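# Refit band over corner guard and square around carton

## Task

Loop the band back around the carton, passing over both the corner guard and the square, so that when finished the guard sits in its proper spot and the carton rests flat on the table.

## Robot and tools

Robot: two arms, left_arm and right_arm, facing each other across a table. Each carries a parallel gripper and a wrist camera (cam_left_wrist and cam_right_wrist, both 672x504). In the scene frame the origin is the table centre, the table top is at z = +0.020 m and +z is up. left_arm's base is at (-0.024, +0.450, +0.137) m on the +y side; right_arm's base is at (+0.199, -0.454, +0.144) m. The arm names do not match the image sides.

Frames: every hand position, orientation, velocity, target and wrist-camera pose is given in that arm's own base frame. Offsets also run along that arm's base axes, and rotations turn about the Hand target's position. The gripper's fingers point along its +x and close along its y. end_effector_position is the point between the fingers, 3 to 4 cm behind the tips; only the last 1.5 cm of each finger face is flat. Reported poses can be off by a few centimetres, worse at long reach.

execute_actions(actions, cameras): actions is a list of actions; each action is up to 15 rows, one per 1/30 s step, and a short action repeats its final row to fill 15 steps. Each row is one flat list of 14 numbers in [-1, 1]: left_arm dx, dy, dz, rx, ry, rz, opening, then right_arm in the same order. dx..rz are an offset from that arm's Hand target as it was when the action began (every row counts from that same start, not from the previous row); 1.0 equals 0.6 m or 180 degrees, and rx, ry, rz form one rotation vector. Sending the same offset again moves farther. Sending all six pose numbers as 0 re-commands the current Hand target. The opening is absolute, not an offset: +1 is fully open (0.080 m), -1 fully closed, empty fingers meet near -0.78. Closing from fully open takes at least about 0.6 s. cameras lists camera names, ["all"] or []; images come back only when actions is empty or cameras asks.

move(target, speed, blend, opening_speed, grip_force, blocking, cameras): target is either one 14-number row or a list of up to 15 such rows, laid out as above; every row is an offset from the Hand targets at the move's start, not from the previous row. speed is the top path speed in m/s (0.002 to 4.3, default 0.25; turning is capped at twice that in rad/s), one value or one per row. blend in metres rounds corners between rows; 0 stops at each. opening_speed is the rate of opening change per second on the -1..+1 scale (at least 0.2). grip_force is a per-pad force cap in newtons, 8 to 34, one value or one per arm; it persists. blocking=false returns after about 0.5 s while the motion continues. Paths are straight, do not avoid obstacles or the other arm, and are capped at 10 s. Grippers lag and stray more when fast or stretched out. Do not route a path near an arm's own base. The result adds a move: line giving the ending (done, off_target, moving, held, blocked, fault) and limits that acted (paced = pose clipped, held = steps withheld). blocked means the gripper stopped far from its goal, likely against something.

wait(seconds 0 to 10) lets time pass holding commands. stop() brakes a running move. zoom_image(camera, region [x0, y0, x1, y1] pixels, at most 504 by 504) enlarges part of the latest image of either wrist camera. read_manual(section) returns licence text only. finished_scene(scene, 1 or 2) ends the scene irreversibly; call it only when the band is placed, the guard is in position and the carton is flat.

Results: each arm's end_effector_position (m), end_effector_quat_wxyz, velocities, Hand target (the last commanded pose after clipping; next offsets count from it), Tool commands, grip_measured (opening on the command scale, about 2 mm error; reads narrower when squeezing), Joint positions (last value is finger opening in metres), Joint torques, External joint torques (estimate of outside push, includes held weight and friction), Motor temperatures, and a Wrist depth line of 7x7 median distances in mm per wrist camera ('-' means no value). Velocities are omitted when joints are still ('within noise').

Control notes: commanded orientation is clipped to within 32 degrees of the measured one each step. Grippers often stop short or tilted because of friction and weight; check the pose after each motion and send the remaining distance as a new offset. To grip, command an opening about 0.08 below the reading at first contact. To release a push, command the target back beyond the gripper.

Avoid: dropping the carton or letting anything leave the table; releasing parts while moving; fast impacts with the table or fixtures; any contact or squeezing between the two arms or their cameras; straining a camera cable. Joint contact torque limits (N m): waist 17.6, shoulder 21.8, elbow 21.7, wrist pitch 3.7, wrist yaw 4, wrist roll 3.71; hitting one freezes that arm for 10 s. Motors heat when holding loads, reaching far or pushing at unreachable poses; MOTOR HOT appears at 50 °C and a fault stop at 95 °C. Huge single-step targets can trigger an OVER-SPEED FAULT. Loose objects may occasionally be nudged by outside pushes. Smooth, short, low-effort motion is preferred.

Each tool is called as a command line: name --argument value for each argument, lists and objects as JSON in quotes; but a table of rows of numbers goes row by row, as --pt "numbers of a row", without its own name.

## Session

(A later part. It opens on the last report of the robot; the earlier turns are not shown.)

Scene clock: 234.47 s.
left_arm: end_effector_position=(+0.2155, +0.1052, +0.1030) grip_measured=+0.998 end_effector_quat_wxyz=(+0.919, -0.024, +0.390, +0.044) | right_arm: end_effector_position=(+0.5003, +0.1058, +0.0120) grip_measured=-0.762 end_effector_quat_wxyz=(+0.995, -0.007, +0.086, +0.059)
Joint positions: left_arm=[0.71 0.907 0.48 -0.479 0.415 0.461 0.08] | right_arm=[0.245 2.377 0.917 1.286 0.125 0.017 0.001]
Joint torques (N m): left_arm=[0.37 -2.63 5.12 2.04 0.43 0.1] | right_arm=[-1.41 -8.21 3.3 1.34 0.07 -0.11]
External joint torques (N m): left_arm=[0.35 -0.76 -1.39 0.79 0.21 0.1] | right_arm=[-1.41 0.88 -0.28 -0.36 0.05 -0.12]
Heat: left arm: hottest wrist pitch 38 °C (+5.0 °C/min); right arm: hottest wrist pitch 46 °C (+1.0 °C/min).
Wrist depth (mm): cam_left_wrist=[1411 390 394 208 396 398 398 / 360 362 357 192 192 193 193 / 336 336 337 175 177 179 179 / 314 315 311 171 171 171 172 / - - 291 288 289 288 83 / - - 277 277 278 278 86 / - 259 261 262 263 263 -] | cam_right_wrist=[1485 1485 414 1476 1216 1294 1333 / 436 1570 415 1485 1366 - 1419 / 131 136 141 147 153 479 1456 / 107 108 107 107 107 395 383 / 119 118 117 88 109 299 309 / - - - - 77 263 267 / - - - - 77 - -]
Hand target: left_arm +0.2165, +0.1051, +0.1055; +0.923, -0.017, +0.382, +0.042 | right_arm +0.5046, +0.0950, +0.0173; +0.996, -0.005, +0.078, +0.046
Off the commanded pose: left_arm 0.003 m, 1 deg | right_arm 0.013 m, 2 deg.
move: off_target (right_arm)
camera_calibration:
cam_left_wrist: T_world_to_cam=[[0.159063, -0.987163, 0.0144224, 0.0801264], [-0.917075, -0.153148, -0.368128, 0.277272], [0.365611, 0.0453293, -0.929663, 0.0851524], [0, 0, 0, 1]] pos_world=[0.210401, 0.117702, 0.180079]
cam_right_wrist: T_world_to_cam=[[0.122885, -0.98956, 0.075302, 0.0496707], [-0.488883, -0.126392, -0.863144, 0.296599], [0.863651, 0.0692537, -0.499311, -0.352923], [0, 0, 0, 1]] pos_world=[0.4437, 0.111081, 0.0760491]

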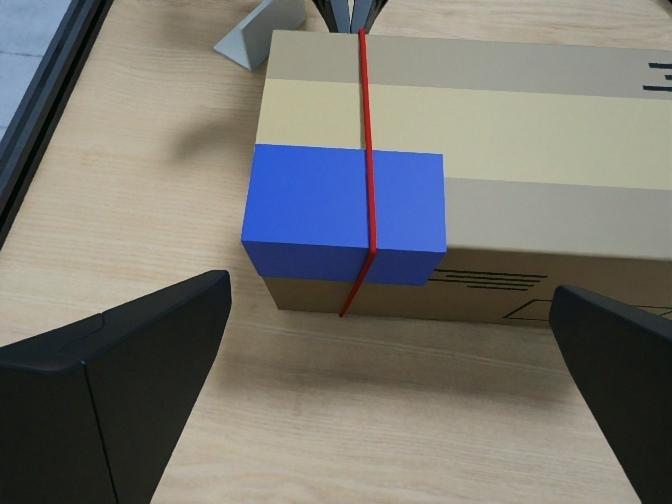

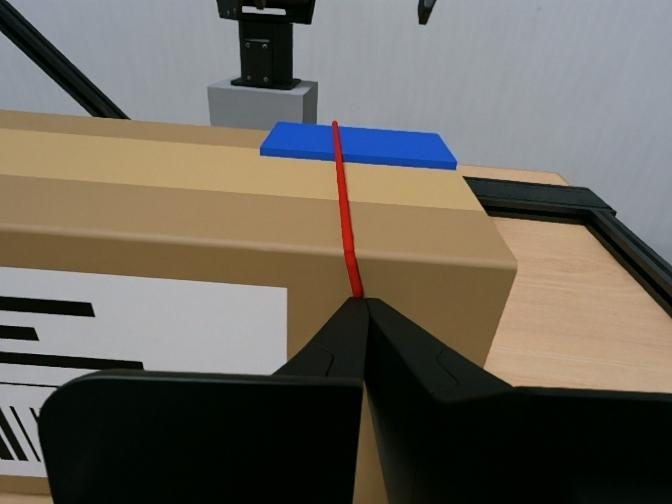

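move --pt "0 0 0 0 0 0 1 -0.003 0.012 0 0 0 0 -1" --pt "0 0 0 0 0 0 1 -0.045 0.016 0 0 0 0 -1" --speed '[0.06, 0.06]' --cameras '["cam_right_wrist", "cam_left_wrist"]'

Scene clock: 239.37 s.
left_arm: end_effector_position=(+0.2155, +0.1052, +0.1030) grip_measured=+0.998 end_effector_quat_wxyz=(+0.919, -0.024, +0.390, +0.044) | right_arm: end_effector_position=(+0.4761, +0.1034, +0.0057) grip_measured=-0.762 end_effector_quat_wxyz=(+0.994, -0.012, +0.093, +0.048)
Joint positions: left_arm=[0.71 0.907 0.48 -0.479 0.415 0.461 0.08] | right_arm=[0.265 2.358 0.817 1.351 0.166 0.017 0.001]
Joint torques (N m): left_arm=[0.21 -2.44 5.13 2.02 0.44 0.1] | right_arm=[0.01 -8.96 2.27 1.87 0.14 0.1]
External joint torques (N m): left_arm=[0.23 -0.54 -1.39 0.77 0.21 0.09] | right_arm=[0.04 -0.44 -0.88 0.19 0.11 0.09]
Motor temperatures (°C): left_arm=[25 33 33 38 30 27] | right_arm=[26 42 34 46 29 28]
Heat: left arm: hottest wrist pitch 38 °C (+4.0 °C/min); right arm: hottest wrist pitch 46 °C (+1.0 °C/min).
Wrist depth (mm): cam_left_wrist=[1493 392 390 208 395 394 397 / 355 362 357 192 192 193 193 / 335 337 335 174 178 179 179 / 313 314 307 169 171 172 172 / - - 291 289 289 289 83 / - - 277 278 278 278 86 / - 258 262 262 263 263 -] | cam_right_wrist=[1496 1410 - 1466 1383 1333 1358 / 176 185 197 197 1476 1652 1476 / 122 124 130 130 143 482 1640 / 132 135 132 131 130 384 369 / 152 148 148 87 142 291 297 / - - - - 77 253 254 / - - - - 77 - -]
Hand target: left_arm +0.2165, +0.1051, +0.1055; +0.923, -0.017, +0.382, +0.042 | right_arm +0.4776, +0.1046, +0.0173; +0.996, -0.005, +0.078, +0.046
Off the commanded pose: left_arm 0.003 m, 1 deg | right_arm 0.012 m, 2 deg.
move: off_target (right_arm)
camera_calibration:
cam_left_wrist: T_world_to_cam=[[0.159063, -0.987163, 0.0144224, 0.0801264], [-0.917075, -0.153148, -0.368128, 0.277272], [0.365611, 0.0453293, -0.929663, 0.0851524], [0, 0, 0, 1]] pos_world=[0.210401, 0.117702, 0.180079]
cam_right_wrist: T_world_to_cam=[[0.103462, -0.99099, 0.0850557, 0.060118], [-0.503869, -0.12595, -0.854548, 0.286124], [0.857561, 0.0455561, -0.51236, -0.329503], [0, 0, 0, 1]] pos_world=[0.420519, 0.110625, 0.0705691]

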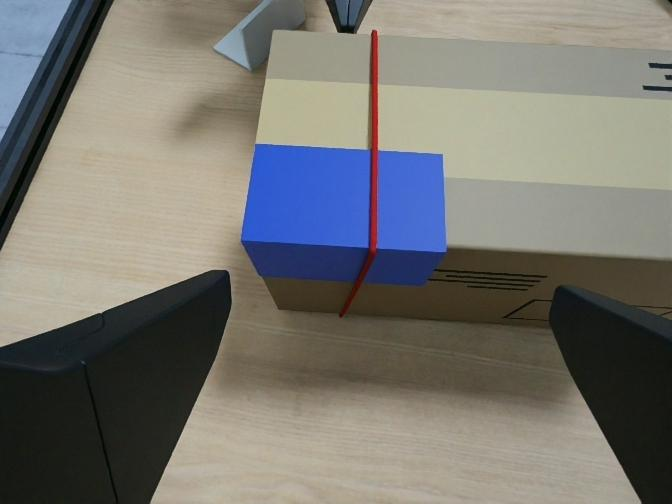

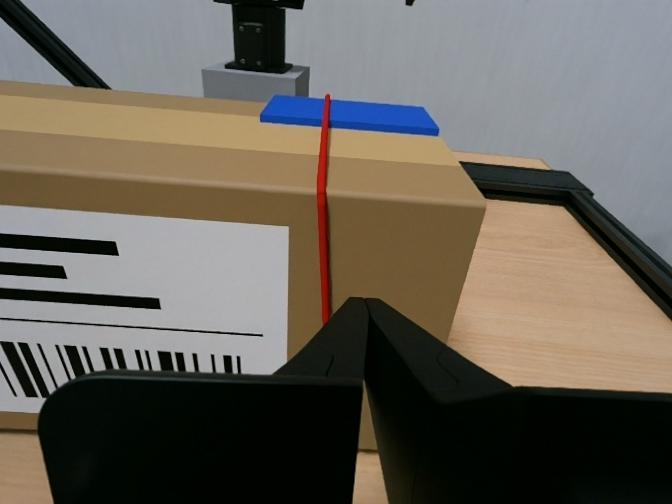

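move --target '[0.1142, 0.0148, -0.0175, -0.0225, 0.249, 0, -0.4, -0.311, 0.0475, 0.3045, -0.0373, 0.1407, 0.1051, 1]' --speed 0.25 --cameras '["cam_left_wrist", "cam_right_wrist"]'

Scene clock: 249.87 s.
left_arm: end_effector_position=(+0.2814, +0.1118, +0.0924) grip_measured=-0.398 end_effector_quat_wxyz=(+0.703, -0.037, +0.710, +0.029) | right_arm: end_effector_position=(+0.2895, +0.1314, +0.1881) grip_measured=+0.997 end_effector_quat_wxyz=(+0.927, -0.071, +0.308, +0.200)
Joint positions: left_arm=[0.382 1.72 1.264 -1.127 0.007 0.288 0.017] | right_arm=[0.429 1.062 0.762 -0.343 0.007 -0.006 0.08]
Joint torques (N m): left_arm=[0.03 -6.2 6.02 0.39 -0.09 -0.12] | right_arm=[0.28 -3.09 7.92 0.91 -0.14 -0.01]
External joint torques (N m): left_arm=[0.02 0.48 0.49 0.08 -0.11 -0.12] | right_arm=[0.3 0.04 1.11 -0.62 -0.14 -0.01]
Heat: left arm: hottest wrist pitch 37 °C (+2.0 °C/min); right arm: hottest wrist pitch 46 °C (+2.0 °C/min).
Wrist depth (mm): cam_left_wrist=[235 238 110 110 109 109 108 / 251 250 117 116 116 117 117 / 268 268 122 123 123 123 122 / 289 288 132 - 130 133 132 / 312 310 - - - 301 304 / - - - 340 - - - / - - - - - - -] | cam_right_wrist=[1959 2012 667 669 623 317 275 / 1703 569 562 382 384 597 598 / 481 501 496 397 358 363 542 / 442 443 449 454 434 464 481 / - 79 399 411 422 106 428 / - 79 370 372 376 94 - / - 325 336 341 346 337 75]
Hand target: left_arm +0.2850, +0.1139, +0.0950; +0.706, -0.032, +0.706, +0.032 | right_arm +0.2910, +0.1331, +0.2000; +0.932, -0.065, +0.294, +0.203
Off the commanded pose: left_arm 0.005 m, 1 deg | right_arm 0.012 m, 2 deg.
move: off_target (right_arm)
camera_calibration:
cam_left_wrist: T_world_to_cam=[[0.139857, -0.989778, -0.0279238, 0.0860082], [-0.910803, -0.139658, 0.388501, 0.261661], [-0.38843, -0.0289013, -0.921025, 0.270609], [0, 0, 0, 1]] pos_world=[0.331405, 0.129493, 0.149984]
cam_right_wrist: T_world_to_cam=[[0.445824, -0.8924, 0.0697408, -0.0175983], [-0.734076, -0.409087, -0.542015, 0.396529], [0.512224, 0.190448, -0.83747, 0.0648284], [0, 0, 0, 1]] pos_world=[0.265722, 0.134164, 0.270444]

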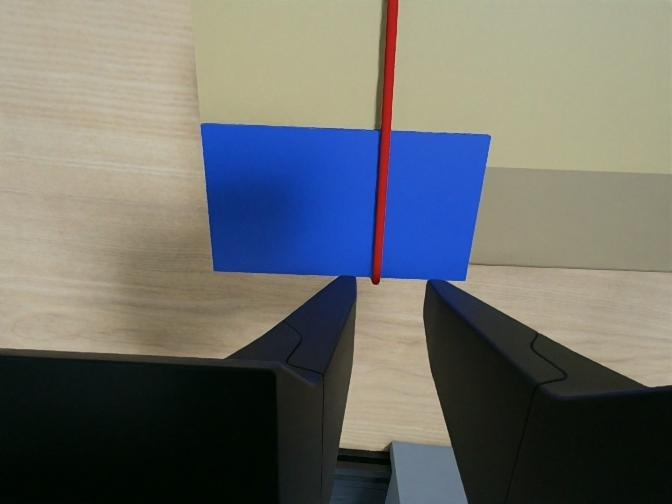

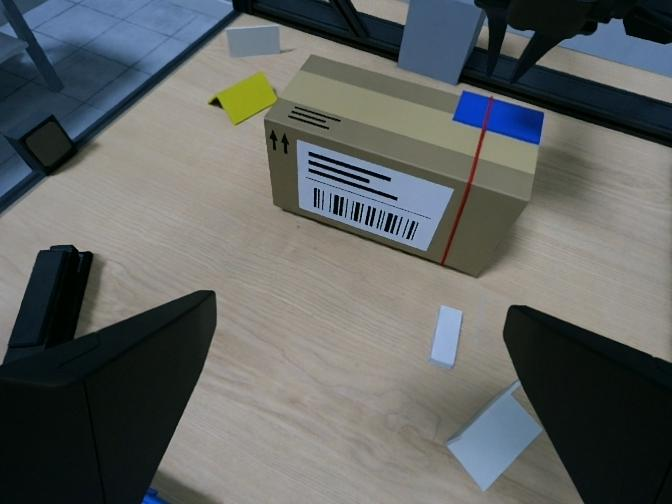

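move --pt "-0.0033 -0.0015 -0.035 0 0 0 -0.4 0 0 0 0 0 0 1" --pt "-0.0033 -0.0015 -0.0558 0 0 0 -0.4 0 0 0 0 0 0 1" --pt "-0.0033 -0.0015 -0.0558 0 0 0 -1 0 0 0 0 0 0 1" --speed '[0.15, 0.04, 0.04]' --cameras '["cam_left_wrist", "cam_right_wrist"]'

Scene clock: 254.27 s.
left_arm: end_effector_position=(+0.2831, +0.1158, +0.0650) grip_measured=-0.771 end_effector_quat_wxyz=(+0.708, -0.033, +0.704, +0.037) | right_arm: end_effector_position=(+0.2895, +0.1314, +0.1881) grip_measured=+0.997 end_effector_quat_wxyz=(+0.927, -0.071, +0.308, +0.200)
Joint positions: left_arm=[0.387 1.743 1.178 -0.999 -0.003 0.288 0] | right_arm=[0.429 1.062 0.762 -0.343 0.007 -0.006 0.08]
Joint torques (N m): left_arm=[-0.2 -6.04 3.73 0.63 0.17 -0.04] | right_arm=[0.26 -3.24 7.78 0.9 -0.2 -0.02]
External joint torques (N m): left_arm=[-0.21 0.67 -1.64 0.3 0.16 -0.04] | right_arm=[0.24 -0.09 0.94 -0.63 -0.19 -0.02]
Heat: left arm: hottest wrist pitch 36 °C (+0.0 °C/min); right arm: hottest wrist pitch 46 °C (+2.0 °C/min).
Wrist depth (mm): cam_left_wrist=[215 218 89 88 88 87 87 / 229 228 - 92 92 - 91 / 244 243 96 - 96 97 98 / 262 261 - 103 - 102 105 / 283 281 110 - - 274 271 / - - - - - - - / - - - - - - -] | cam_right_wrist=[1994 2012 649 673 600 263 261 / 1729 568 562 382 388 388 598 / 488 499 497 399 356 363 541 / 438 443 452 452 432 462 480 / - 79 400 411 415 106 429 / - 79 368 372 378 94 - / - 324 337 341 345 337 75]
Hand target: left_arm +0.2830, +0.1130, +0.0616; +0.706, -0.032, +0.706, +0.032 | right_arm +0.2910, +0.1331, +0.2000; +0.932, -0.065, +0.294, +0.203
Off the commanded pose: left_arm 0.004 m, 1 deg | right_arm 0.012 m, 2 deg.
move: off_target (right_arm)
camera_calibration:
cam_left_wrist: T_world_to_cam=[[0.144864, -0.988515, -0.0430428, 0.088307], [-0.915664, -0.150418, 0.372738, 0.278025], [-0.374931, -0.0145835, -0.926938, 0.24095], [0, 0, 0, 1]] pos_world=[0.332125, 0.132627, 0.123516]
cam_right_wrist: T_world_to_cam=[[0.445824, -0.8924, 0.0697408, -0.0175983], [-0.734076, -0.409087, -0.542015, 0.396529], [0.512224, 0.190448, -0.83747, 0.0648284], [0, 0, 0, 1]] pos_world=[0.265722, 0.134164, 0.270444]

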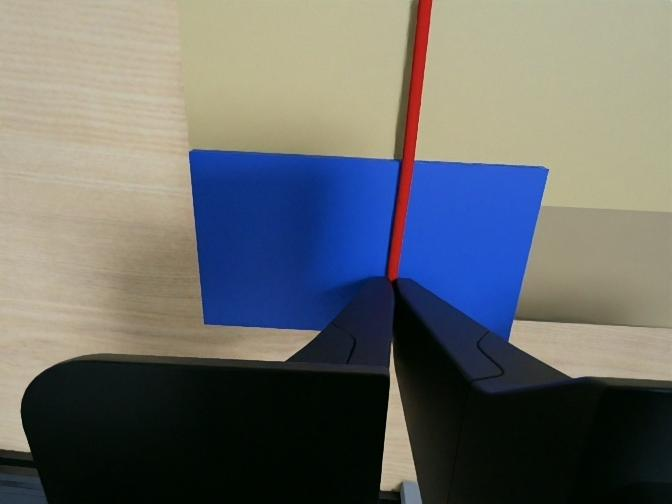

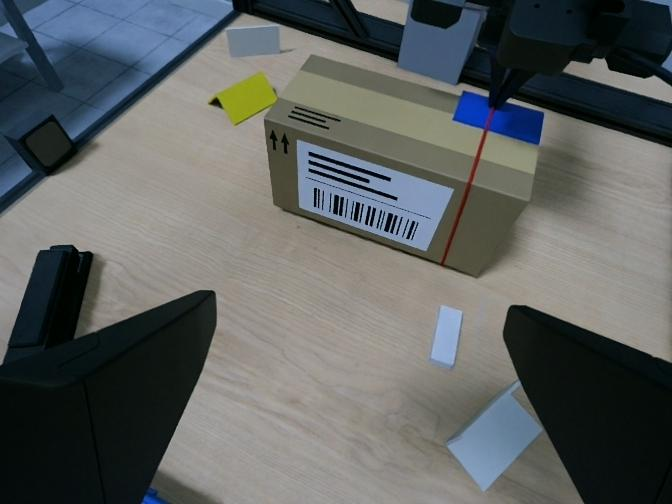

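move --pt "0 0 0.031 0 0 0 -1 0 0 0 0 0 0 1" --pt "-0.034 -0.0035 0.031 0 0 0 -1 0 0 0 0 0 0 1" --pt "-0.036 0.0145 0.031 0 0 0 -1 0 0 0 0 0 0 1" --speed '[0.06, 0.08, 0.06]' --cameras '["cam_left_wrist", "cam_right_wrist"]'

Scene clock: 260.57 s.
left_arm: end_effector_position=(+0.2640, +0.1185, +0.0762) grip_measured=-0.771 end_effector_quat_wxyz=(+0.707, -0.033, +0.706, +0.029) | right_arm: end_effector_position=(+0.2895, +0.1314, +0.1881) grip_measured=+0.997 end_effector_quat_wxyz=(+0.927, -0.071, +0.308, +0.200)
Joint positions: left_arm=[0.425 1.677 1.149 -1.045 0.006 0.337 0] | right_arm=[0.429 1.062 0.762 -0.343 0.007 -0.006 0.08]
Joint torques (N m): left_arm=[0.58 -7.28 5.03 -0.18 -0.02 0.11] | right_arm=[0.19 -3.23 7.95 0.93 -0.19 -0.03]
External joint torques (N m): left_arm=[0.57 -0.96 -0.51 -0.53 -0.04 0.11] | right_arm=[0.17 -0.14 1.15 -0.6 -0.18 -0.04]
Heat: left arm: hottest wrist pitch 35 °C (-1.0 °C/min); right arm: hottest wrist pitch 45 °C (+0.0 °C/min).
Wrist depth (mm): cam_left_wrist=[223 222 96 96 96 96 - / 237 237 99 99 99 98 103 / 253 252 - 107 107 108 109 / 272 272 272 112 111 265 266 / 294 292 286 - - 284 283 / - - - - - - - / - - - - - - -] | cam_right_wrist=[1925 1976 698 667 587 288 286 / 1716 573 566 382 386 598 598 / 480 500 499 396 358 364 545 / 436 442 453 452 431 463 478 / 368 79 397 411 423 106 433 / - 79 369 374 376 94 - / - 325 337 342 346 339 75]
Hand target: left_arm +0.2614, +0.1217, +0.0802; +0.706, -0.032, +0.706, +0.032 | right_arm +0.2910, +0.1331, +0.2000; +0.932, -0.065, +0.294, +0.203
Off the commanded pose: left_arm 0.006 m, 0 deg | right_arm 0.012 m, 2 deg.
move: off_target (right_arm)
camera_calibration:
cam_left_wrist: T_world_to_cam=[[0.133994, -0.990467, -0.0319578, 0.0964856], [-0.915398, -0.136063, 0.378858, 0.25456], [-0.379594, -0.0215107, -0.924903, 0.246142], [0, 0, 0, 1]] pos_world=[0.313529, 0.135497, 0.134299]
cam_right_wrist: T_world_to_cam=[[0.445824, -0.8924, 0.0697408, -0.0175983], [-0.734076, -0.409087, -0.542015, 0.396529], [0.512224, 0.190448, -0.83747, 0.0648284], [0, 0, 0, 1]] pos_world=[0.265722, 0.134164, 0.270444]

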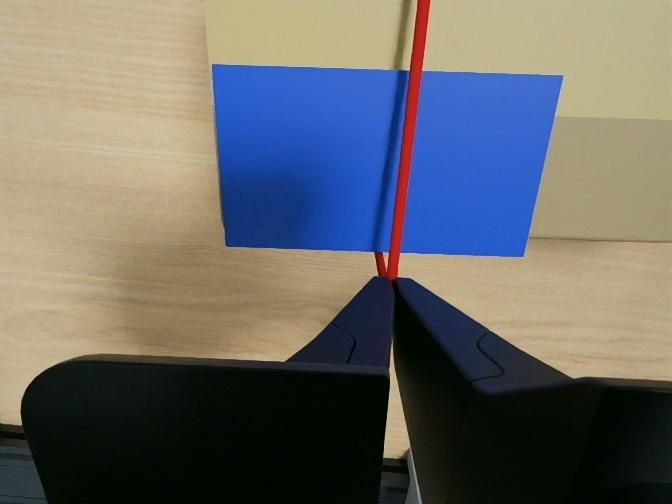

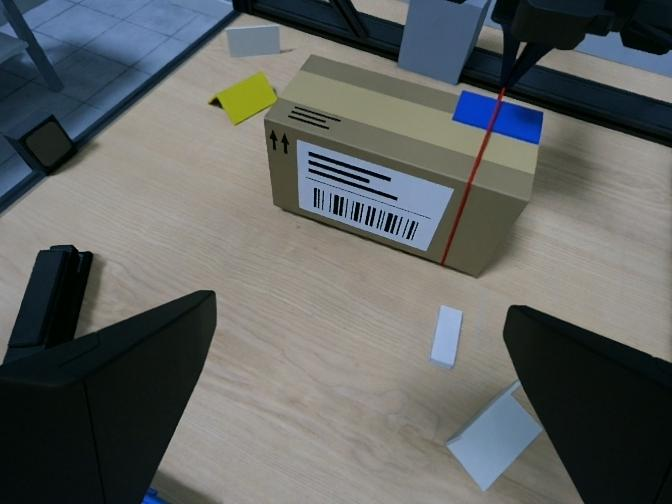

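move --pt "-0.0007 0.0065 0 0 0 0 -1 0 0 0 0 0 0 1" --pt "0.0335 0.0095 0 0 0 0 -1 0 0 0 0 0 0 1" --pt "0.0335 0.0095 -0.0262 0 0 0 -1 0 0 0 0 0 0 1" --speed '[0.06, 0.06, 0.04]' --cameras '["cam_left_wrist", "cam_right_wrist"]'

Scene clock: 264.63 s.
left_arm: end_effector_position=(+0.2830, +0.1255, +0.0669) grip_measured=-0.771 end_effector_quat_wxyz=(+0.709, -0.032, +0.704, +0.030) | right_arm: end_effector_position=(+0.2895, +0.1314, +0.1881) grip_measured=+0.997 end_effector_quat_wxyz=(+0.927, -0.071, +0.308, +0.200)
Joint positions: left_arm=[0.42 1.757 1.202 -1.012 0.006 0.332 0] | right_arm=[0.429 1.062 0.762 -0.343 0.007 -0.006 0.08]
Joint torques (N m): left_arm=[-0.19 -6.43 3.99 0.64 -0.06 -0.1] | right_arm=[0.34 -3.21 7.85 0.92 -0.18 -0.05]
External joint torques (N m): left_arm=[-0.19 0.42 -1.5 0.28 -0.08 -0.1] | right_arm=[0.34 -0.08 1.04 -0.61 -0.19 -0.05]
Motor temperatures (°C): left_arm=[25 34 33 35 30 27] | right_arm=[26 40 39 45 29 27]
Heat: left arm: hottest wrist pitch 35 °C (-2.0 °C/min); right arm: hottest wrist pitch 45 °C (+1.0 °C/min).
Wrist depth (mm): cam_left_wrist=[215 214 - 89 89 88 87 / 228 227 - 91 93 - 91 / 244 242 98 - 97 - 100 / 261 260 102 104 104 103 105 / 282 281 111 - - 110 275 / - - - - - - - / - - - - - - -] | cam_right_wrist=[1860 2069 649 661 611 266 256 / 1716 569 556 382 385 380 593 / 486 500 495 397 355 363 545 / 435 441 450 454 431 464 481 / 368 79 400 411 424 106 430 / - 79 369 375 376 94 - / - 325 338 342 345 - 75]
Hand target: left_arm +0.2815, +0.1274, +0.0644; +0.706, -0.032, +0.706, +0.032 | right_arm +0.2910, +0.1331, +0.2000; +0.932, -0.065, +0.294, +0.203
Off the commanded pose: left_arm 0.003 m, 0 deg | right_arm 0.012 m, 2 deg.
move: off_target (right_arm)
camera_calibration:
cam_left_wrist: T_world_to_cam=[[0.13423, -0.990377, -0.0337039, 0.100657], [-0.917461, -0.137057, 0.373472, 0.277534], [-0.374498, -0.0192093, -0.927029, 0.243321], [0, 0, 0, 1]] pos_world=[0.332238, 0.142401, 0.125306]
cam_right_wrist: T_world_to_cam=[[0.445824, -0.8924, 0.0697408, -0.0175983], [-0.734076, -0.409087, -0.542015, 0.396529], [0.512224, 0.190448, -0.83747, 0.0648284], [0, 0, 0, 1]] pos_world=[0.265722, 0.134164, 0.270444]

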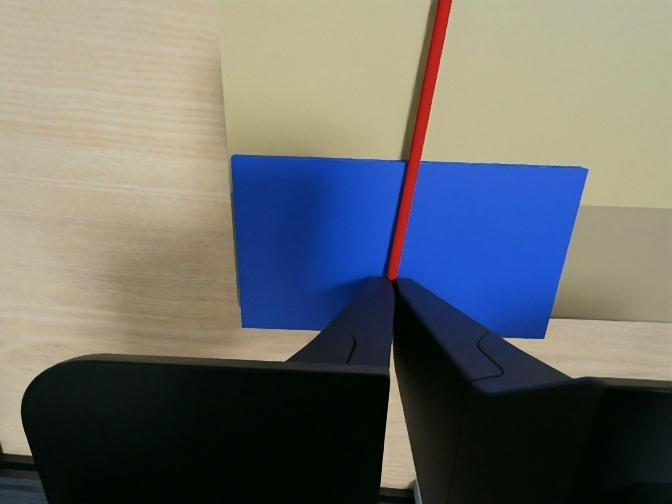

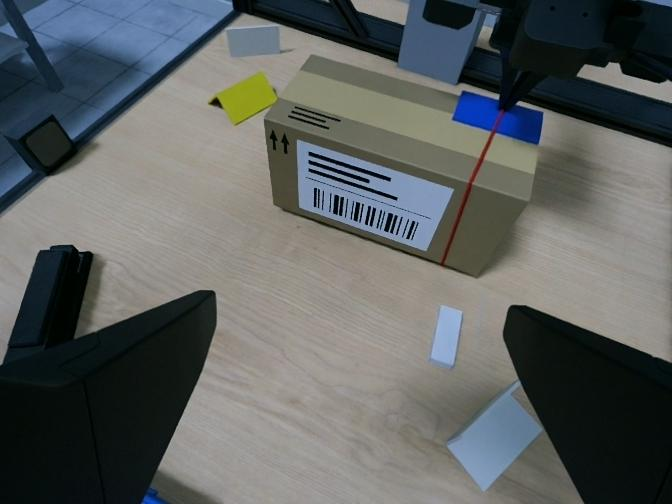

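move --pt "0 0 0.001 0 0 0 -0.5 0 0 0 0 0 0 1" --pt "0 0 0.055 0 0 0 -0.5 0 0 0 0 0 0 1" --speed '[0.05, 0.12]' --cameras '["cam_left_wrist", "cam_right_wrist"]'

Scene clock: 267.80 s.
left_arm: end_effector_position=(+0.2786, +0.1236, +0.0900) grip_measured=-0.502 end_effector_quat_wxyz=(+0.697, -0.037, +0.715, +0.025) | right_arm: end_effector_position=(+0.2895, +0.1314, +0.1881) grip_measured=+0.997 end_effector_quat_wxyz=(+0.927, -0.071, +0.308, +0.200)
Joint positions: left_arm=[0.42 1.743 1.281 -1.138 0.006 0.332 0.012] | right_arm=[0.429 1.062 0.762 -0.343 0.007 -0.006 0.08]
Joint torques (N m): left_arm=[-0.01 -8.63 5.88 0.35 -0.04 -0.13] | right_arm=[0.1 -3.38 7.71 0.91 -0.18 -0.05]
External joint torques (N m): left_arm=[0 -1.78 0.36 0.07 -0.07 -0.13] | right_arm=[0.1 -0.21 0.83 -0.64 -0.18 -0.05]
Heat: left arm: hottest shoulder 35 °C (+0.0 °C/min); right arm: hottest wrist pitch 45 °C (+0.0 °C/min).
Wrist depth (mm): cam_left_wrist=[232 232 107 107 107 105 106 / 247 247 114 114 113 113 116 / 265 265 121 120 117 120 119 / 287 285 281 126 128 131 285 / 311 310 299 - - 301 304 / - - - - - - 321 / - - - - - - -] | cam_right_wrist=[1908 1994 655 667 601 304 256 / 1716 568 563 380 386 601 601 / 485 499 495 397 356 362 545 / 431 444 450 457 431 463 478 / - 79 400 410 421 106 429 / - 79 370 371 376 94 - / - 326 338 340 346 338 75]
Hand target: left_arm +0.2815, +0.1274, +0.0974; +0.706, -0.032, +0.706, +0.032 | right_arm +0.2910, +0.1331, +0.2000; +0.932, -0.065, +0.294, +0.203
Off the commanded pose: left_arm 0.009 m, 2 deg | right_arm 0.012 m, 2 deg.
move: off_target (left_arm, right_arm)
camera_calibration:
cam_left_wrist: T_world_to_cam=[[0.133321, -0.990779, -0.0241372, 0.0994747], [-0.905528, -0.131676, 0.403337, 0.257884], [-0.402796, -0.0319165, -0.914733, 0.271419], [0, 0, 0, 1]] pos_world=[0.329586, 0.141177, 0.146663]
cam_right_wrist: T_world_to_cam=[[0.445824, -0.8924, 0.0697408, -0.0175983], [-0.734076, -0.409087, -0.542015, 0.396529], [0.512224, 0.190448, -0.83747, 0.0648284], [0, 0, 0, 1]] pos_world=[0.265722, 0.134164, 0.270444]

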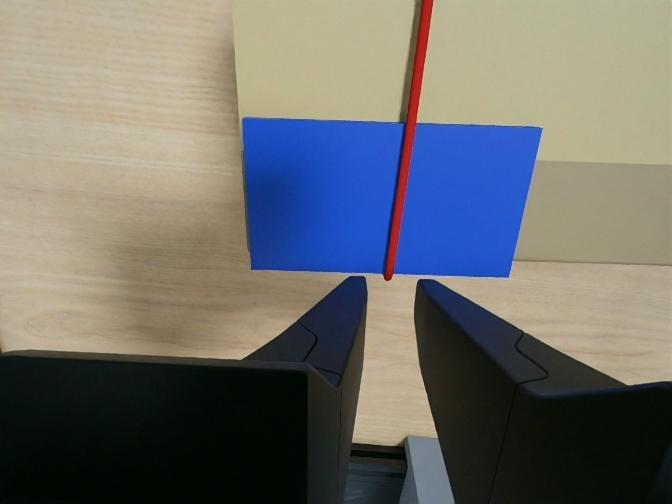

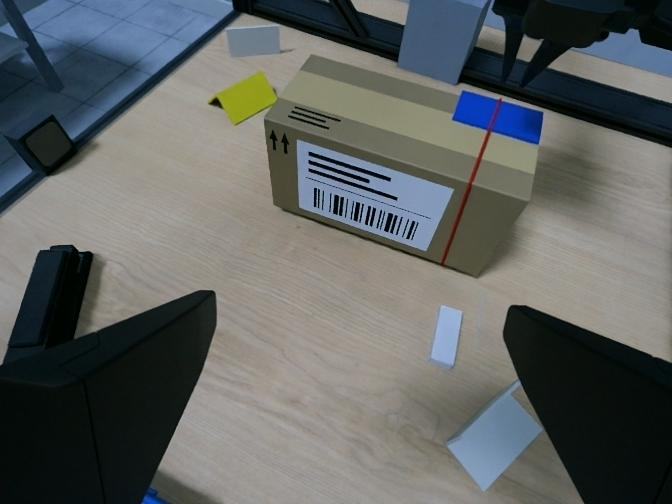

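move --target '[-0.1083, -0.0373, 0.0148, 0.0225, -0.249, 0, 1, 0, 0, 0, 0, 0, 0, 1]' --speed 0.25 --cameras '["cam_left_wrist", "cam_right_wrist"]'

Scene clock: 270.77 s.
left_arm: end_effector_position=(+0.2156, +0.1053, +0.1038) grip_measured=+0.998 end_effector_quat_wxyz=(+0.919, -0.024, +0.390, +0.044) | right_arm: end_effector_position=(+0.2895, +0.1314, +0.1881) grip_measured=+0.997 end_effector_quat_wxyz=(+0.927, -0.071, +0.308, +0.200)
Joint positions: left_arm=[0.71 0.907 0.483 -0.482 0.415 0.461 0.08] | right_arm=[0.429 1.062 0.762 -0.343 0.007 -0.006 0.08]
Joint torques (N m): left_arm=[0.14 -2.6 5.12 2.02 0.44 0.1] | right_arm=[0.28 -3.06 7.77 0.92 -0.17 0.01]
External joint torques (N m): left_arm=[0.14 -0.7 -1.49 0.74 0.21 0.1] | right_arm=[0.28 0.07 0.96 -0.61 -0.17 0.01]
Heat: left arm: hottest shoulder 35 °C (+0.0 °C/min); right arm: hottest wrist pitch 44 °C (-1.0 °C/min).
Wrist depth (mm): cam_left_wrist=[1446 394 394 209 398 397 398 / 359 362 357 193 193 194 194 / 335 337 332 - 184 180 180 / 314 315 311 183 178 172 173 / - - 291 289 288 289 83 / - - 279 278 279 279 86 / - 259 263 264 264 264 -] | cam_right_wrist=[1908 2049 661 665 601 696 1476 / 1771 572 562 381 388 606 597 / 484 497 495 400 358 362 542 / 433 444 452 454 434 463 479 / 376 79 402 411 416 106 430 / - 79 368 371 376 94 - / - 325 338 342 346 - 75]
Hand target: left_arm +0.2165, +0.1051, +0.1063; +0.923, -0.017, +0.382, +0.042 | right_arm +0.2910, +0.1331, +0.2000; +0.932, -0.065, +0.294, +0.203
Off the commanded pose: left_arm 0.003 m, 1 deg | right_arm 0.012 m, 2 deg.
move: off_target (right_arm)
camera_calibration:
cam_left_wrist: T_world_to_cam=[[0.159063, -0.987163, 0.0144224, 0.0801991], [-0.917075, -0.153148, -0.368128, 0.277637], [0.365611, 0.0453293, -0.929663, 0.085762], [0, 0, 0, 1]] pos_world=[0.210501, 0.117802, 0.180779]
cam_right_wrist: T_world_to_cam=[[0.445824, -0.8924, 0.0697408, -0.0175983], [-0.734076, -0.409087, -0.542015, 0.396529], [0.512224, 0.190448, -0.83747, 0.0648284], [0, 0, 0, 1]] pos_world=[0.265722, 0.134164, 0.270444]

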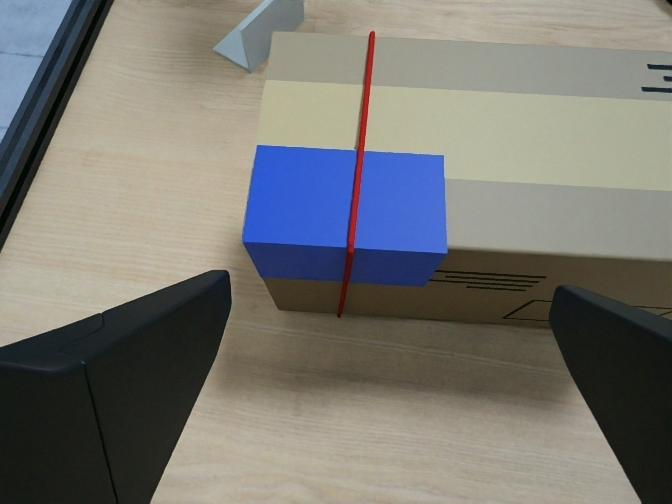

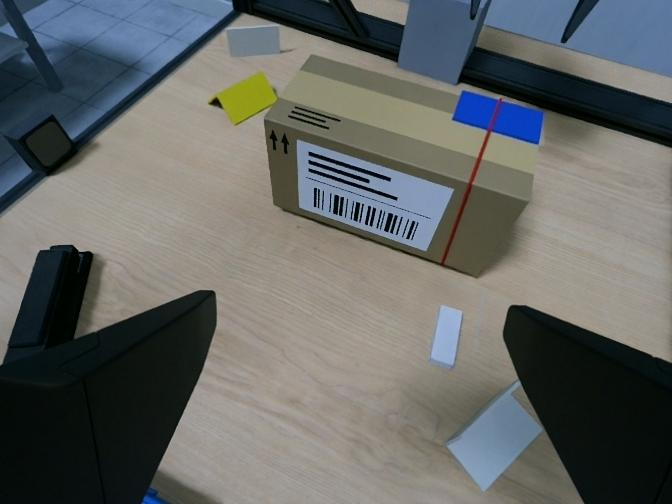

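zoom_image --camera "cam_right_wrist" --region '[415, 170, 545, 285]'

zoom_image --camera "cam_left_wrist" --region '[230, 130, 460, 330]'

Scaled by 3.877 from the camera's 672x504 image, which has a finer 960x720 frame.

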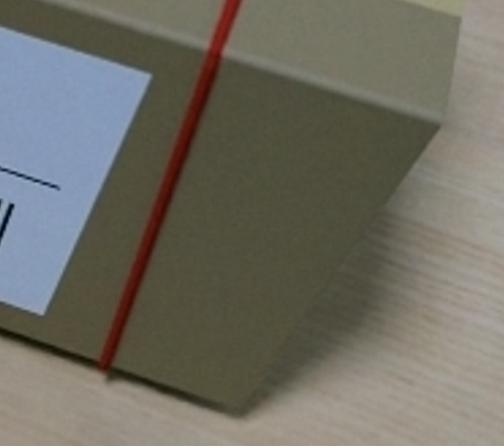

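Scaled by 2.191 from the camera's 672x504 image, which has a finer 960x720 frame.

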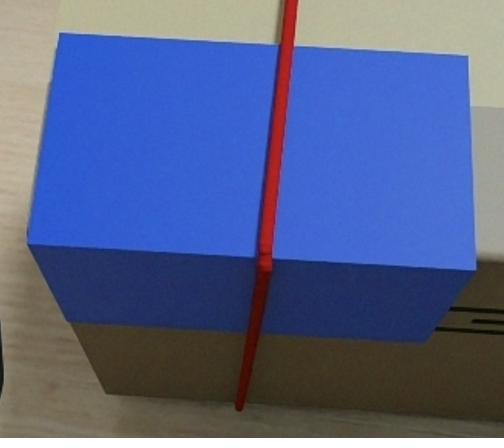

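move --pt "0.2775 0.0300 -0.0188 -0.0225 0.249 0 -0.4 0 0 0 0 0 0 1" --pt "0.2755 0.0295 -0.0522 -0.0225 0.249 0 -0.4 0 0 0 0 0 0 1" --pt "0.2747 0.0292 -0.0772 -0.0225 0.249 0 -0.4 0 0 0 0 0 0 1" --speed '[0.25, 0.12, 0.04]' --blend '[0.005, 0.003, 0]' --cameras '["cam_left_wrist", "cam_right_wrist"]'

Scene clock: 278.60 s.
left_arm: end_effector_position=(+0.3821, +0.1217, +0.0653) grip_measured=-0.398 end_effector_quat_wxyz=(+0.709, -0.031, +0.704, +0.032) | right_arm: end_effector_position=(+0.2895, +0.1314, +0.1881) grip_measured=+0.997 end_effector_quat_wxyz=(+0.927, -0.071, +0.308, +0.200)
Joint positions: left_arm=[0.308 2.094 1.66 -1.129 0 0.219 0.017] | right_arm=[0.429 1.062 0.762 -0.343 0.007 -0.006 0.08]
Joint torques (N m): left_arm=[-0.03 -8.79 3.96 0.94 -0.08 -0.1] | right_arm=[0.21 -3.23 7.92 0.94 -0.16 -0.01]
External joint torques (N m): left_arm=[-0.03 0.68 -1.68 0.6 -0.09 -0.1] | right_arm=[0.19 -0.14 1.16 -0.58 -0.15 -0.02]
Heat: left arm: hottest shoulder 35 °C (+1.0 °C/min); right arm: hottest wrist pitch 44 °C (-1.0 °C/min).
Wrist depth (mm): cam_left_wrist=[212 210 208 205 206 206 205 / 225 223 222 221 220 218 216 / 240 238 231 193 198 204 214 / 258 253 112 125 128 120 122 / 277 275 - - 109 - 107 / - - - - 120 - - / - - - 130 - - -] | cam_right_wrist=[1925 1976 653 671 276 218 141 / 1757 570 563 378 275 213 216 / 483 500 497 396 356 343 514 / 446 442 452 453 431 462 480 / - 79 400 411 422 106 431 / - 79 369 373 376 94 - / - 324 338 341 345 341 75]
Hand target: left_arm +0.3814, +0.1226, +0.0600; +0.706, -0.032, +0.706, +0.032 | right_arm +0.2910, +0.1331, +0.2000; +0.932, -0.065, +0.294, +0.203
Off the commanded pose: left_arm 0.005 m, 0 deg | right_arm 0.012 m, 2 deg.
move: off_target (right_arm)
camera_calibration:
cam_left_wrist: T_world_to_cam=[[0.1358, -0.989945, -0.0395892, 0.0832612], [-0.91748, -0.140739, 0.372052, 0.369053], [-0.373883, -0.0142025, -0.927367, 0.278017], [0, 0, 0, 1]] pos_world=[0.431238, 0.138313, 0.123814]
cam_right_wrist: T_world_to_cam=[[0.445824, -0.8924, 0.0697408, -0.0175983], [-0.734076, -0.409087, -0.542015, 0.396529], [0.512224, 0.190448, -0.83747, 0.0648284], [0, 0, 0, 1]] pos_world=[0.265722, 0.134164, 0.270444]

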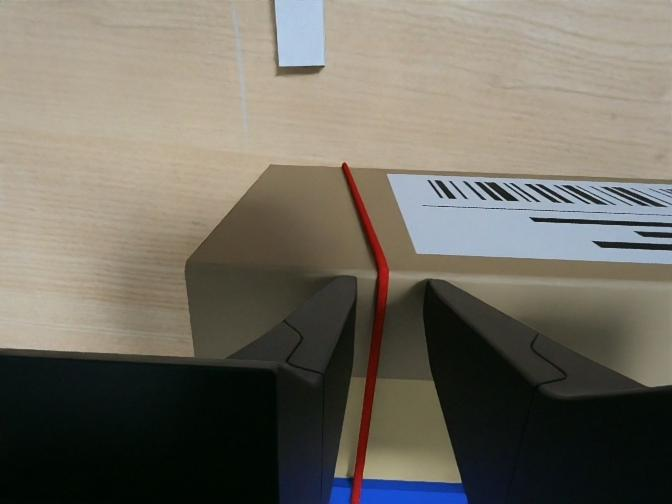

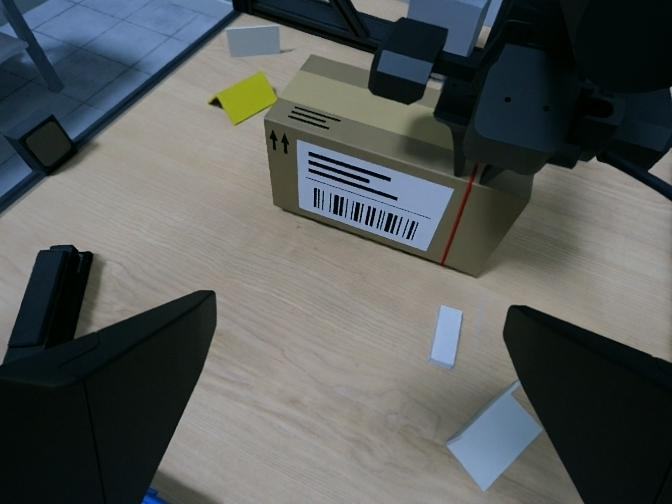

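move --pt "0 0 0 0 0 0 -1 0 0 0 0 0 0 1" --pt "0 0 0.0325 0 0 0 -1 0 0 0 0 0 0 1" --pt "0.0317 0.0033 0.0325 0 0 0 -1 0 0 0 0 0 0 1" --pt "0.030 0.0270 0.0325 0 0 0 -1 0 0 0 0 0 0 1" --speed '[0.05, 0.06, 0.08, 0.06]' --cameras '["cam_left_wrist", "cam_right_wrist"]'

Scene clock: 284.33 s.
left_arm: end_effector_position=(+0.3892, +0.1391, +0.0704) grip_measured=-0.772 end_effector_quat_wxyz=(+0.691, -0.041, +0.721, +0.034) | right_arm: end_effector_position=(+0.2895, +0.1314, +0.1881) grip_measured=+0.997 end_effector_quat_wxyz=(+0.927, -0.071, +0.308, +0.200)
Joint positions: left_arm=[0.342 2.186 1.824 -1.252 -0.003 0.236 0] | right_arm=[0.429 1.062 0.762 -0.343 0.007 -0.006 0.08]
Joint torques (N m): left_arm=[-0.09 -11.11 7.37 0.84 0.02 0.1] | right_arm=[0.18 -3.29 7.88 0.89 -0.14 -0.04]
External joint torques (N m): left_arm=[0 -1.14 1.79 0.58 -0.01 0.1] | right_arm=[0.18 -0.17 1.1 -0.63 -0.14 -0.04]
Heat: left arm: hottest shoulder 36 °C (+2.0 °C/min); right arm: hottest wrist pitch 44 °C (-1.0 °C/min).
Wrist depth (mm): cam_left_wrist=[208 208 207 203 206 205 204 / 224 223 222 221 221 219 218 / 242 241 240 197 202 213 228 / 262 261 255 127 131 134 137 / 285 285 274 - - 114 112 / - - - - - - - / - - - - - - -] | cam_right_wrist=[1976 2012 645 667 541 208 134 / 1743 568 562 382 265 208 202 / 494 499 496 399 358 222 205 / 444 444 452 453 427 464 476 / 376 79 400 411 422 106 428 / - 79 371 373 376 94 - / - 325 337 342 345 341 75]
Hand target: left_arm +0.3994, +0.1388, +0.0795; +0.706, -0.032, +0.706, +0.032 | right_arm +0.2910, +0.1331, +0.2000; +0.932, -0.065, +0.294, +0.203
Off the commanded pose: left_arm 0.014 m, 3 deg | right_arm 0.012 m, 2 deg.
move: off_target (left_arm, right_arm)
camera_calibration:
cam_left_wrist: T_world_to_cam=[[0.150653, -0.988029, -0.0331965, 0.0931991], [-0.895743, -0.150635, 0.418275, 0.365761], [-0.418268, -0.0332789, -0.907714, 0.304226], [0, 0, 0, 1]] pos_world=[0.440835, 0.157304, 0.126255]
cam_right_wrist: T_world_to_cam=[[0.445824, -0.8924, 0.0697408, -0.0175983], [-0.734076, -0.409087, -0.542015, 0.396529], [0.512224, 0.190448, -0.83747, 0.0648284], [0, 0, 0, 1]] pos_world=[0.265722, 0.134164, 0.270444]

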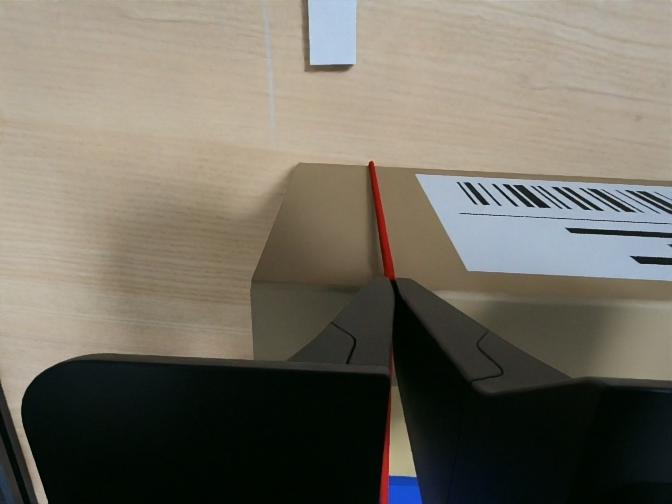

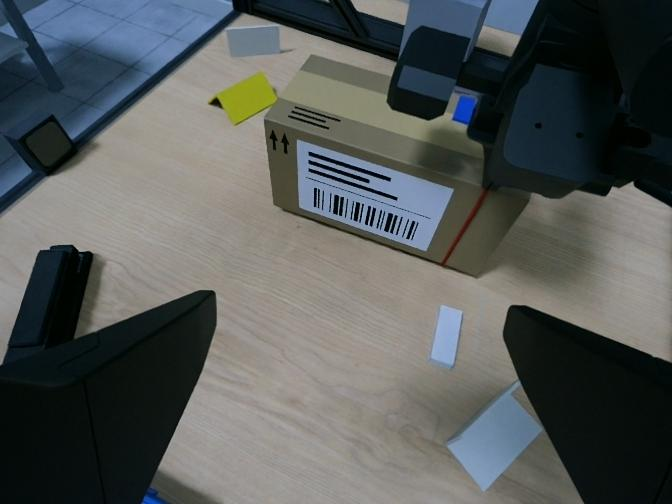

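move --pt "-0.0307 -0.004 -0.008 0 0 0 -1 0 0 0 0 0 0 1" --pt "-0.0307 -0.004 -0.0258 0 0 0 -1 0 0 0 0 0 0 1" --speed '[0.06, 0.04]' --cameras '["cam_left_wrist"]'

Scene clock: 288.07 s.
left_arm: end_effector_position=(+0.3824, +0.1370, +0.0646) grip_measured=-0.772 end_effector_quat_wxyz=(+0.706, -0.036, +0.706, +0.034) | right_arm: end_effector_position=(+0.2895, +0.1314, +0.1881) grip_measured=+0.997 end_effector_quat_wxyz=(+0.927, -0.071, +0.308, +0.200)
Joint positions: left_arm=[0.345 2.122 1.699 -1.149 0.003 0.245 0] | right_arm=[0.429 1.062 0.762 -0.343 0.007 -0.006 0.08]
Joint torques (N m): left_arm=[0.26 -10.83 3.4 0.7 0.03 0.1] | right_arm=[0.35 -3.15 7.68 0.92 -0.19 -0.04]
External joint torques (N m): left_arm=[0.26 -1.31 -2.17 0.38 0.01 0.1] | right_arm=[0.32 -0.04 0.9 -0.59 -0.18 -0.04]
Heat: left arm: hottest shoulder 37 °C (+3.0 °C/min); right arm: hottest wrist pitch 43 °C (-3.0 °C/min).
Wrist depth (mm): cam_left_wrist=[210 209 208 202 206 205 205 / 223 222 221 220 220 219 216 / 239 238 236 199 207 214 226 / 257 255 251 128 132 126 129 / 278 275 - - - - 106 / - - - - - - - / - - - - - - -] | cam_right_wrist=[1959 2012 647 667 544 215 144 / 1703 570 558 380 281 212 207 / 479 500 497 397 355 325 240 / 435 446 449 453 431 462 478 / 375 79 399 411 414 106 431 / - 79 368 372 377 94 - / - 325 338 342 345 337 75]
Hand target: left_arm +0.3809, +0.1364, +0.0640; +0.706, -0.032, +0.706, +0.032 | right_arm +0.2910, +0.1331, +0.2000; +0.932, -0.065, +0.294, +0.203
Off the commanded pose: left_arm 0.002 m, 1 deg | right_arm 0.012 m, 2 deg.
move: off_target (right_arm)
camera_calibration:
cam_left_wrist: T_world_to_cam=[[0.146121, -0.988637, -0.0352778, 0.0939084], [-0.913583, -0.148536, 0.378554, 0.370856], [-0.379492, -0.0230856, -0.924907, 0.280978], [0, 0, 0, 1]] pos_world=[0.431715, 0.154414, 0.122802]
Images, in order (width x height): cam_left_wrist 672x504.

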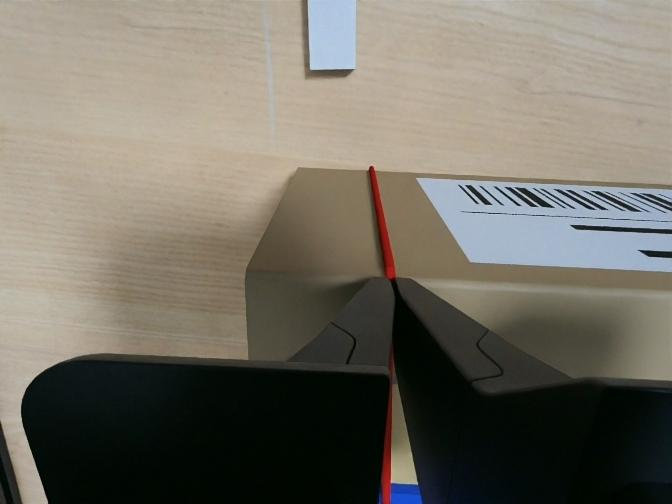

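move --pt "0 0 0.0085 0 0 0 -1 0 0 0 0 0 0 1" --pt "0 0 0.0085 0 0 0 -0.5 0 0 0 0 0 0 1" --pt "0 0 0.055 0 0 0 -0.5 0 0 0 0 0 0 1" --speed '[0.05, 0.05, 0.12]' --cameras '["cam_left_wrist", "cam_right_wrist"]'

Scene clock: 292.10 s.
left_arm: end_effector_position=(+0.3783, +0.1323, +0.0876) grip_measured=-0.502 end_effector_quat_wxyz=(+0.696, -0.036, +0.716, +0.028) | right_arm: end_effector_position=(+0.2895, +0.1314, +0.1881) grip_measured=+0.997 end_effector_quat_wxyz=(+0.927, -0.071, +0.308, +0.200)
Joint positions: left_arm=[0.337 2.114 1.779 -1.267 0.003 0.247 0.012] | right_arm=[0.429 1.062 0.762 -0.343 0.007 -0.006 0.08]
Joint torques (N m): left_arm=[0.27 -12.16 6.11 0.33 0.01 0.07] | right_arm=[0.53 -3.23 7.8 0.95 -0.19 -0.04]
External joint torques (N m): left_arm=[0.35 -2.58 0.44 0.03 -0.01 0.07] | right_arm=[0.53 -0.07 1 -0.57 -0.19 -0.04]
Heat: left arm: hottest shoulder 38 °C (+4.1 °C/min); right arm: hottest elbow 43 °C (+8.1 °C/min).
Wrist depth (mm): cam_left_wrist=[226 225 224 224 223 223 222 / 242 241 240 239 239 238 237 / 260 259 255 164 169 174 179 / 280 279 127 125 124 126 127 / 301 303 294 91 - 134 134 / - - - - - - 141 / - - - - - - -] | cam_right_wrist=[1994 1976 649 669 245 207 195 / 1716 575 562 380 378 199 192 / 484 496 496 395 357 351 541 / 447 443 451 456 431 461 480 / - 79 399 411 424 106 431 / - 79 368 373 378 94 - / - 325 337 343 346 340 75]
Hand target: left_arm +0.3809, +0.1364, +0.0970; +0.706, -0.032, +0.706, +0.032 | right_arm +0.2910, +0.1331, +0.2000; +0.932, -0.065, +0.294, +0.203
Off the commanded pose: left_arm 0.011 m, 2 deg | right_arm 0.012 m, 2 deg.
move: off_target (left_arm, right_arm)
camera_calibration:
cam_left_wrist: T_world_to_cam=[[0.136102, -0.990264, -0.0292003, 0.0941856], [-0.903554, -0.136164, 0.406262, 0.349895], [-0.406283, -0.028909, -0.91329, 0.310486], [0, 0, 0, 1]] pos_world=[0.429476, 0.149888, 0.144165]
cam_right_wrist: T_world_to_cam=[[0.445824, -0.8924, 0.0697408, -0.0175983], [-0.734076, -0.409087, -0.542015, 0.396529], [0.512224, 0.190448, -0.83747, 0.0648284], [0, 0, 0, 1]] pos_world=[0.265722, 0.134164, 0.270444]

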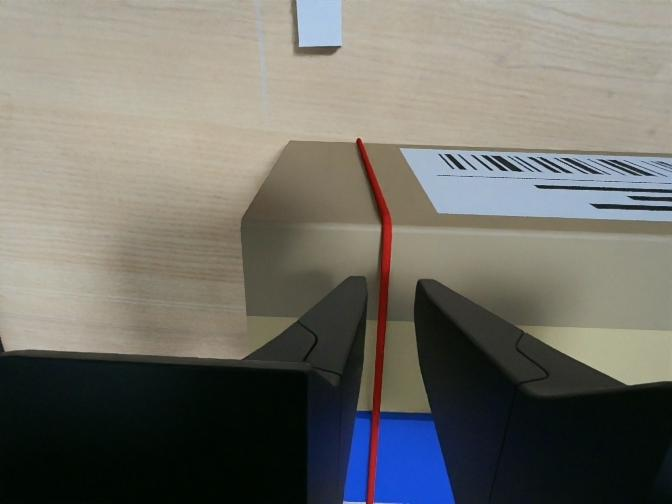

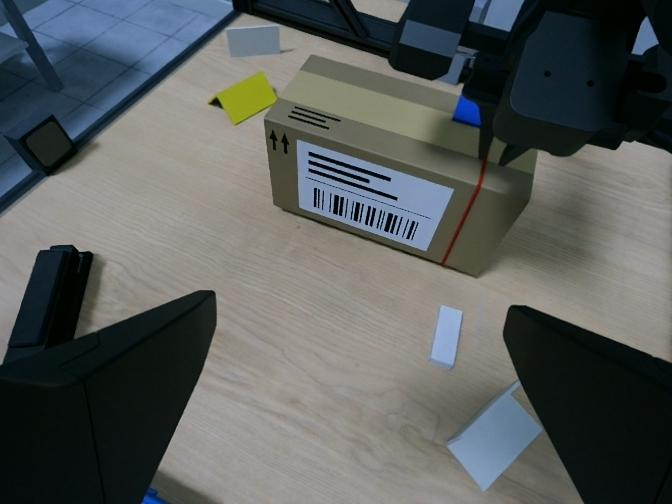

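move --target '[-0.274, -0.0523, 0.0155, 0.0225, -0.249, 0, 1, 0, 0, 0, 0, 0, 0, 1]' --speed 0.25 --cameras '["cam_left_wrist", "cam_right_wrist"]'

Scene clock: 295.63 s.
left_arm: end_effector_position=(+0.2152, +0.1054, +0.1032) grip_measured=+0.998 end_effector_quat_wxyz=(+0.919, -0.025, +0.391, +0.044) | right_arm: end_effector_position=(+0.2895, +0.1314, +0.1881) grip_measured=+0.997 end_effector_quat_wxyz=(+0.927, -0.071, +0.308, +0.200)
Joint positions: left_arm=[0.712 0.907 0.482 -0.482 0.415 0.461 0.08] | right_arm=[0.429 1.062 0.762 -0.343 0.007 -0.006 0.08]
Joint torques (N m): left_arm=[0.25 -2.47 5.22 1.98 0.43 0.08] | right_arm=[0.25 -3.16 7.69 0.91 -0.19 0]
External joint torques (N m): left_arm=[0.23 -0.6 -1.29 0.73 0.21 0.08] | right_arm=[0.26 0.04 0.79 -0.64 -0.19 0]
Motor temperatures (°C): left_arm=[25 39 34 34 30 27] | right_arm=[25 37 43 43 29 27]
Heat: left arm: hottest shoulder 39 °C (+5.0 °C/min); right arm: hottest elbow 43 °C (+8.0 °C/min).
Wrist depth (mm): cam_left_wrist=[1455 394 394 209 397 397 398 / 366 363 358 193 193 193 194 / 335 337 332 176 178 180 180 / 314 315 310 185 178 172 173 / - - 291 289 290 282 83 / - - 277 279 279 279 86 / - 259 263 263 264 264 -] | cam_right_wrist=[1942 1994 649 669 608 694 1428 / 1690 568 562 382 386 600 603 / 480 496 495 401 357 362 544 / 447 444 448 454 432 462 480 / 369 79 397 410 417 106 429 / - 79 369 372 378 94 - / - 324 338 344 345 340 75]
Hand target: left_arm +0.2165, +0.1050, +0.1063; +0.923, -0.017, +0.382, +0.042 | right_arm +0.2910, +0.1331, +0.2000; +0.932, -0.065, +0.294, +0.203
Off the commanded pose: left_arm 0.003 m, 1 deg | right_arm 0.012 m, 2 deg.
move: off_target (right_arm)
camera_calibration:
cam_left_wrist: T_world_to_cam=[[0.160518, -0.986916, 0.0152154, 0.079976], [-0.917283, -0.154849, -0.366898, 0.277227], [0.364453, 0.0449371, -0.930137, 0.0857705], [0, 0, 0, 1]] pos_world=[0.210199, 0.118004, 0.180276]
cam_right_wrist: T_world_to_cam=[[0.445824, -0.8924, 0.0697408, -0.0175983], [-0.734076, -0.409087, -0.542015, 0.396529], [0.512224, 0.190448, -0.83747, 0.0648284], [0, 0, 0, 1]] pos_world=[0.265722, 0.134164, 0.270444]

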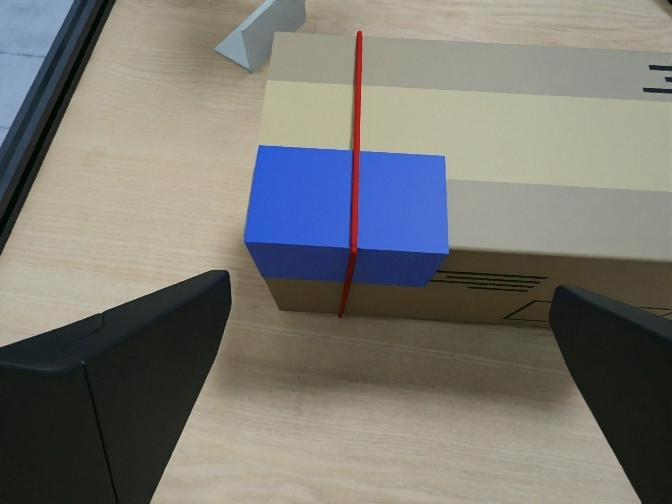

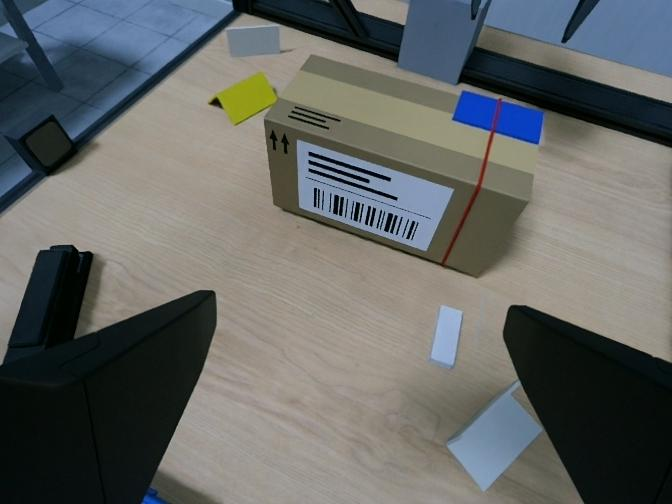

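finished_scene --scene 2

The scene is finished: the task was done.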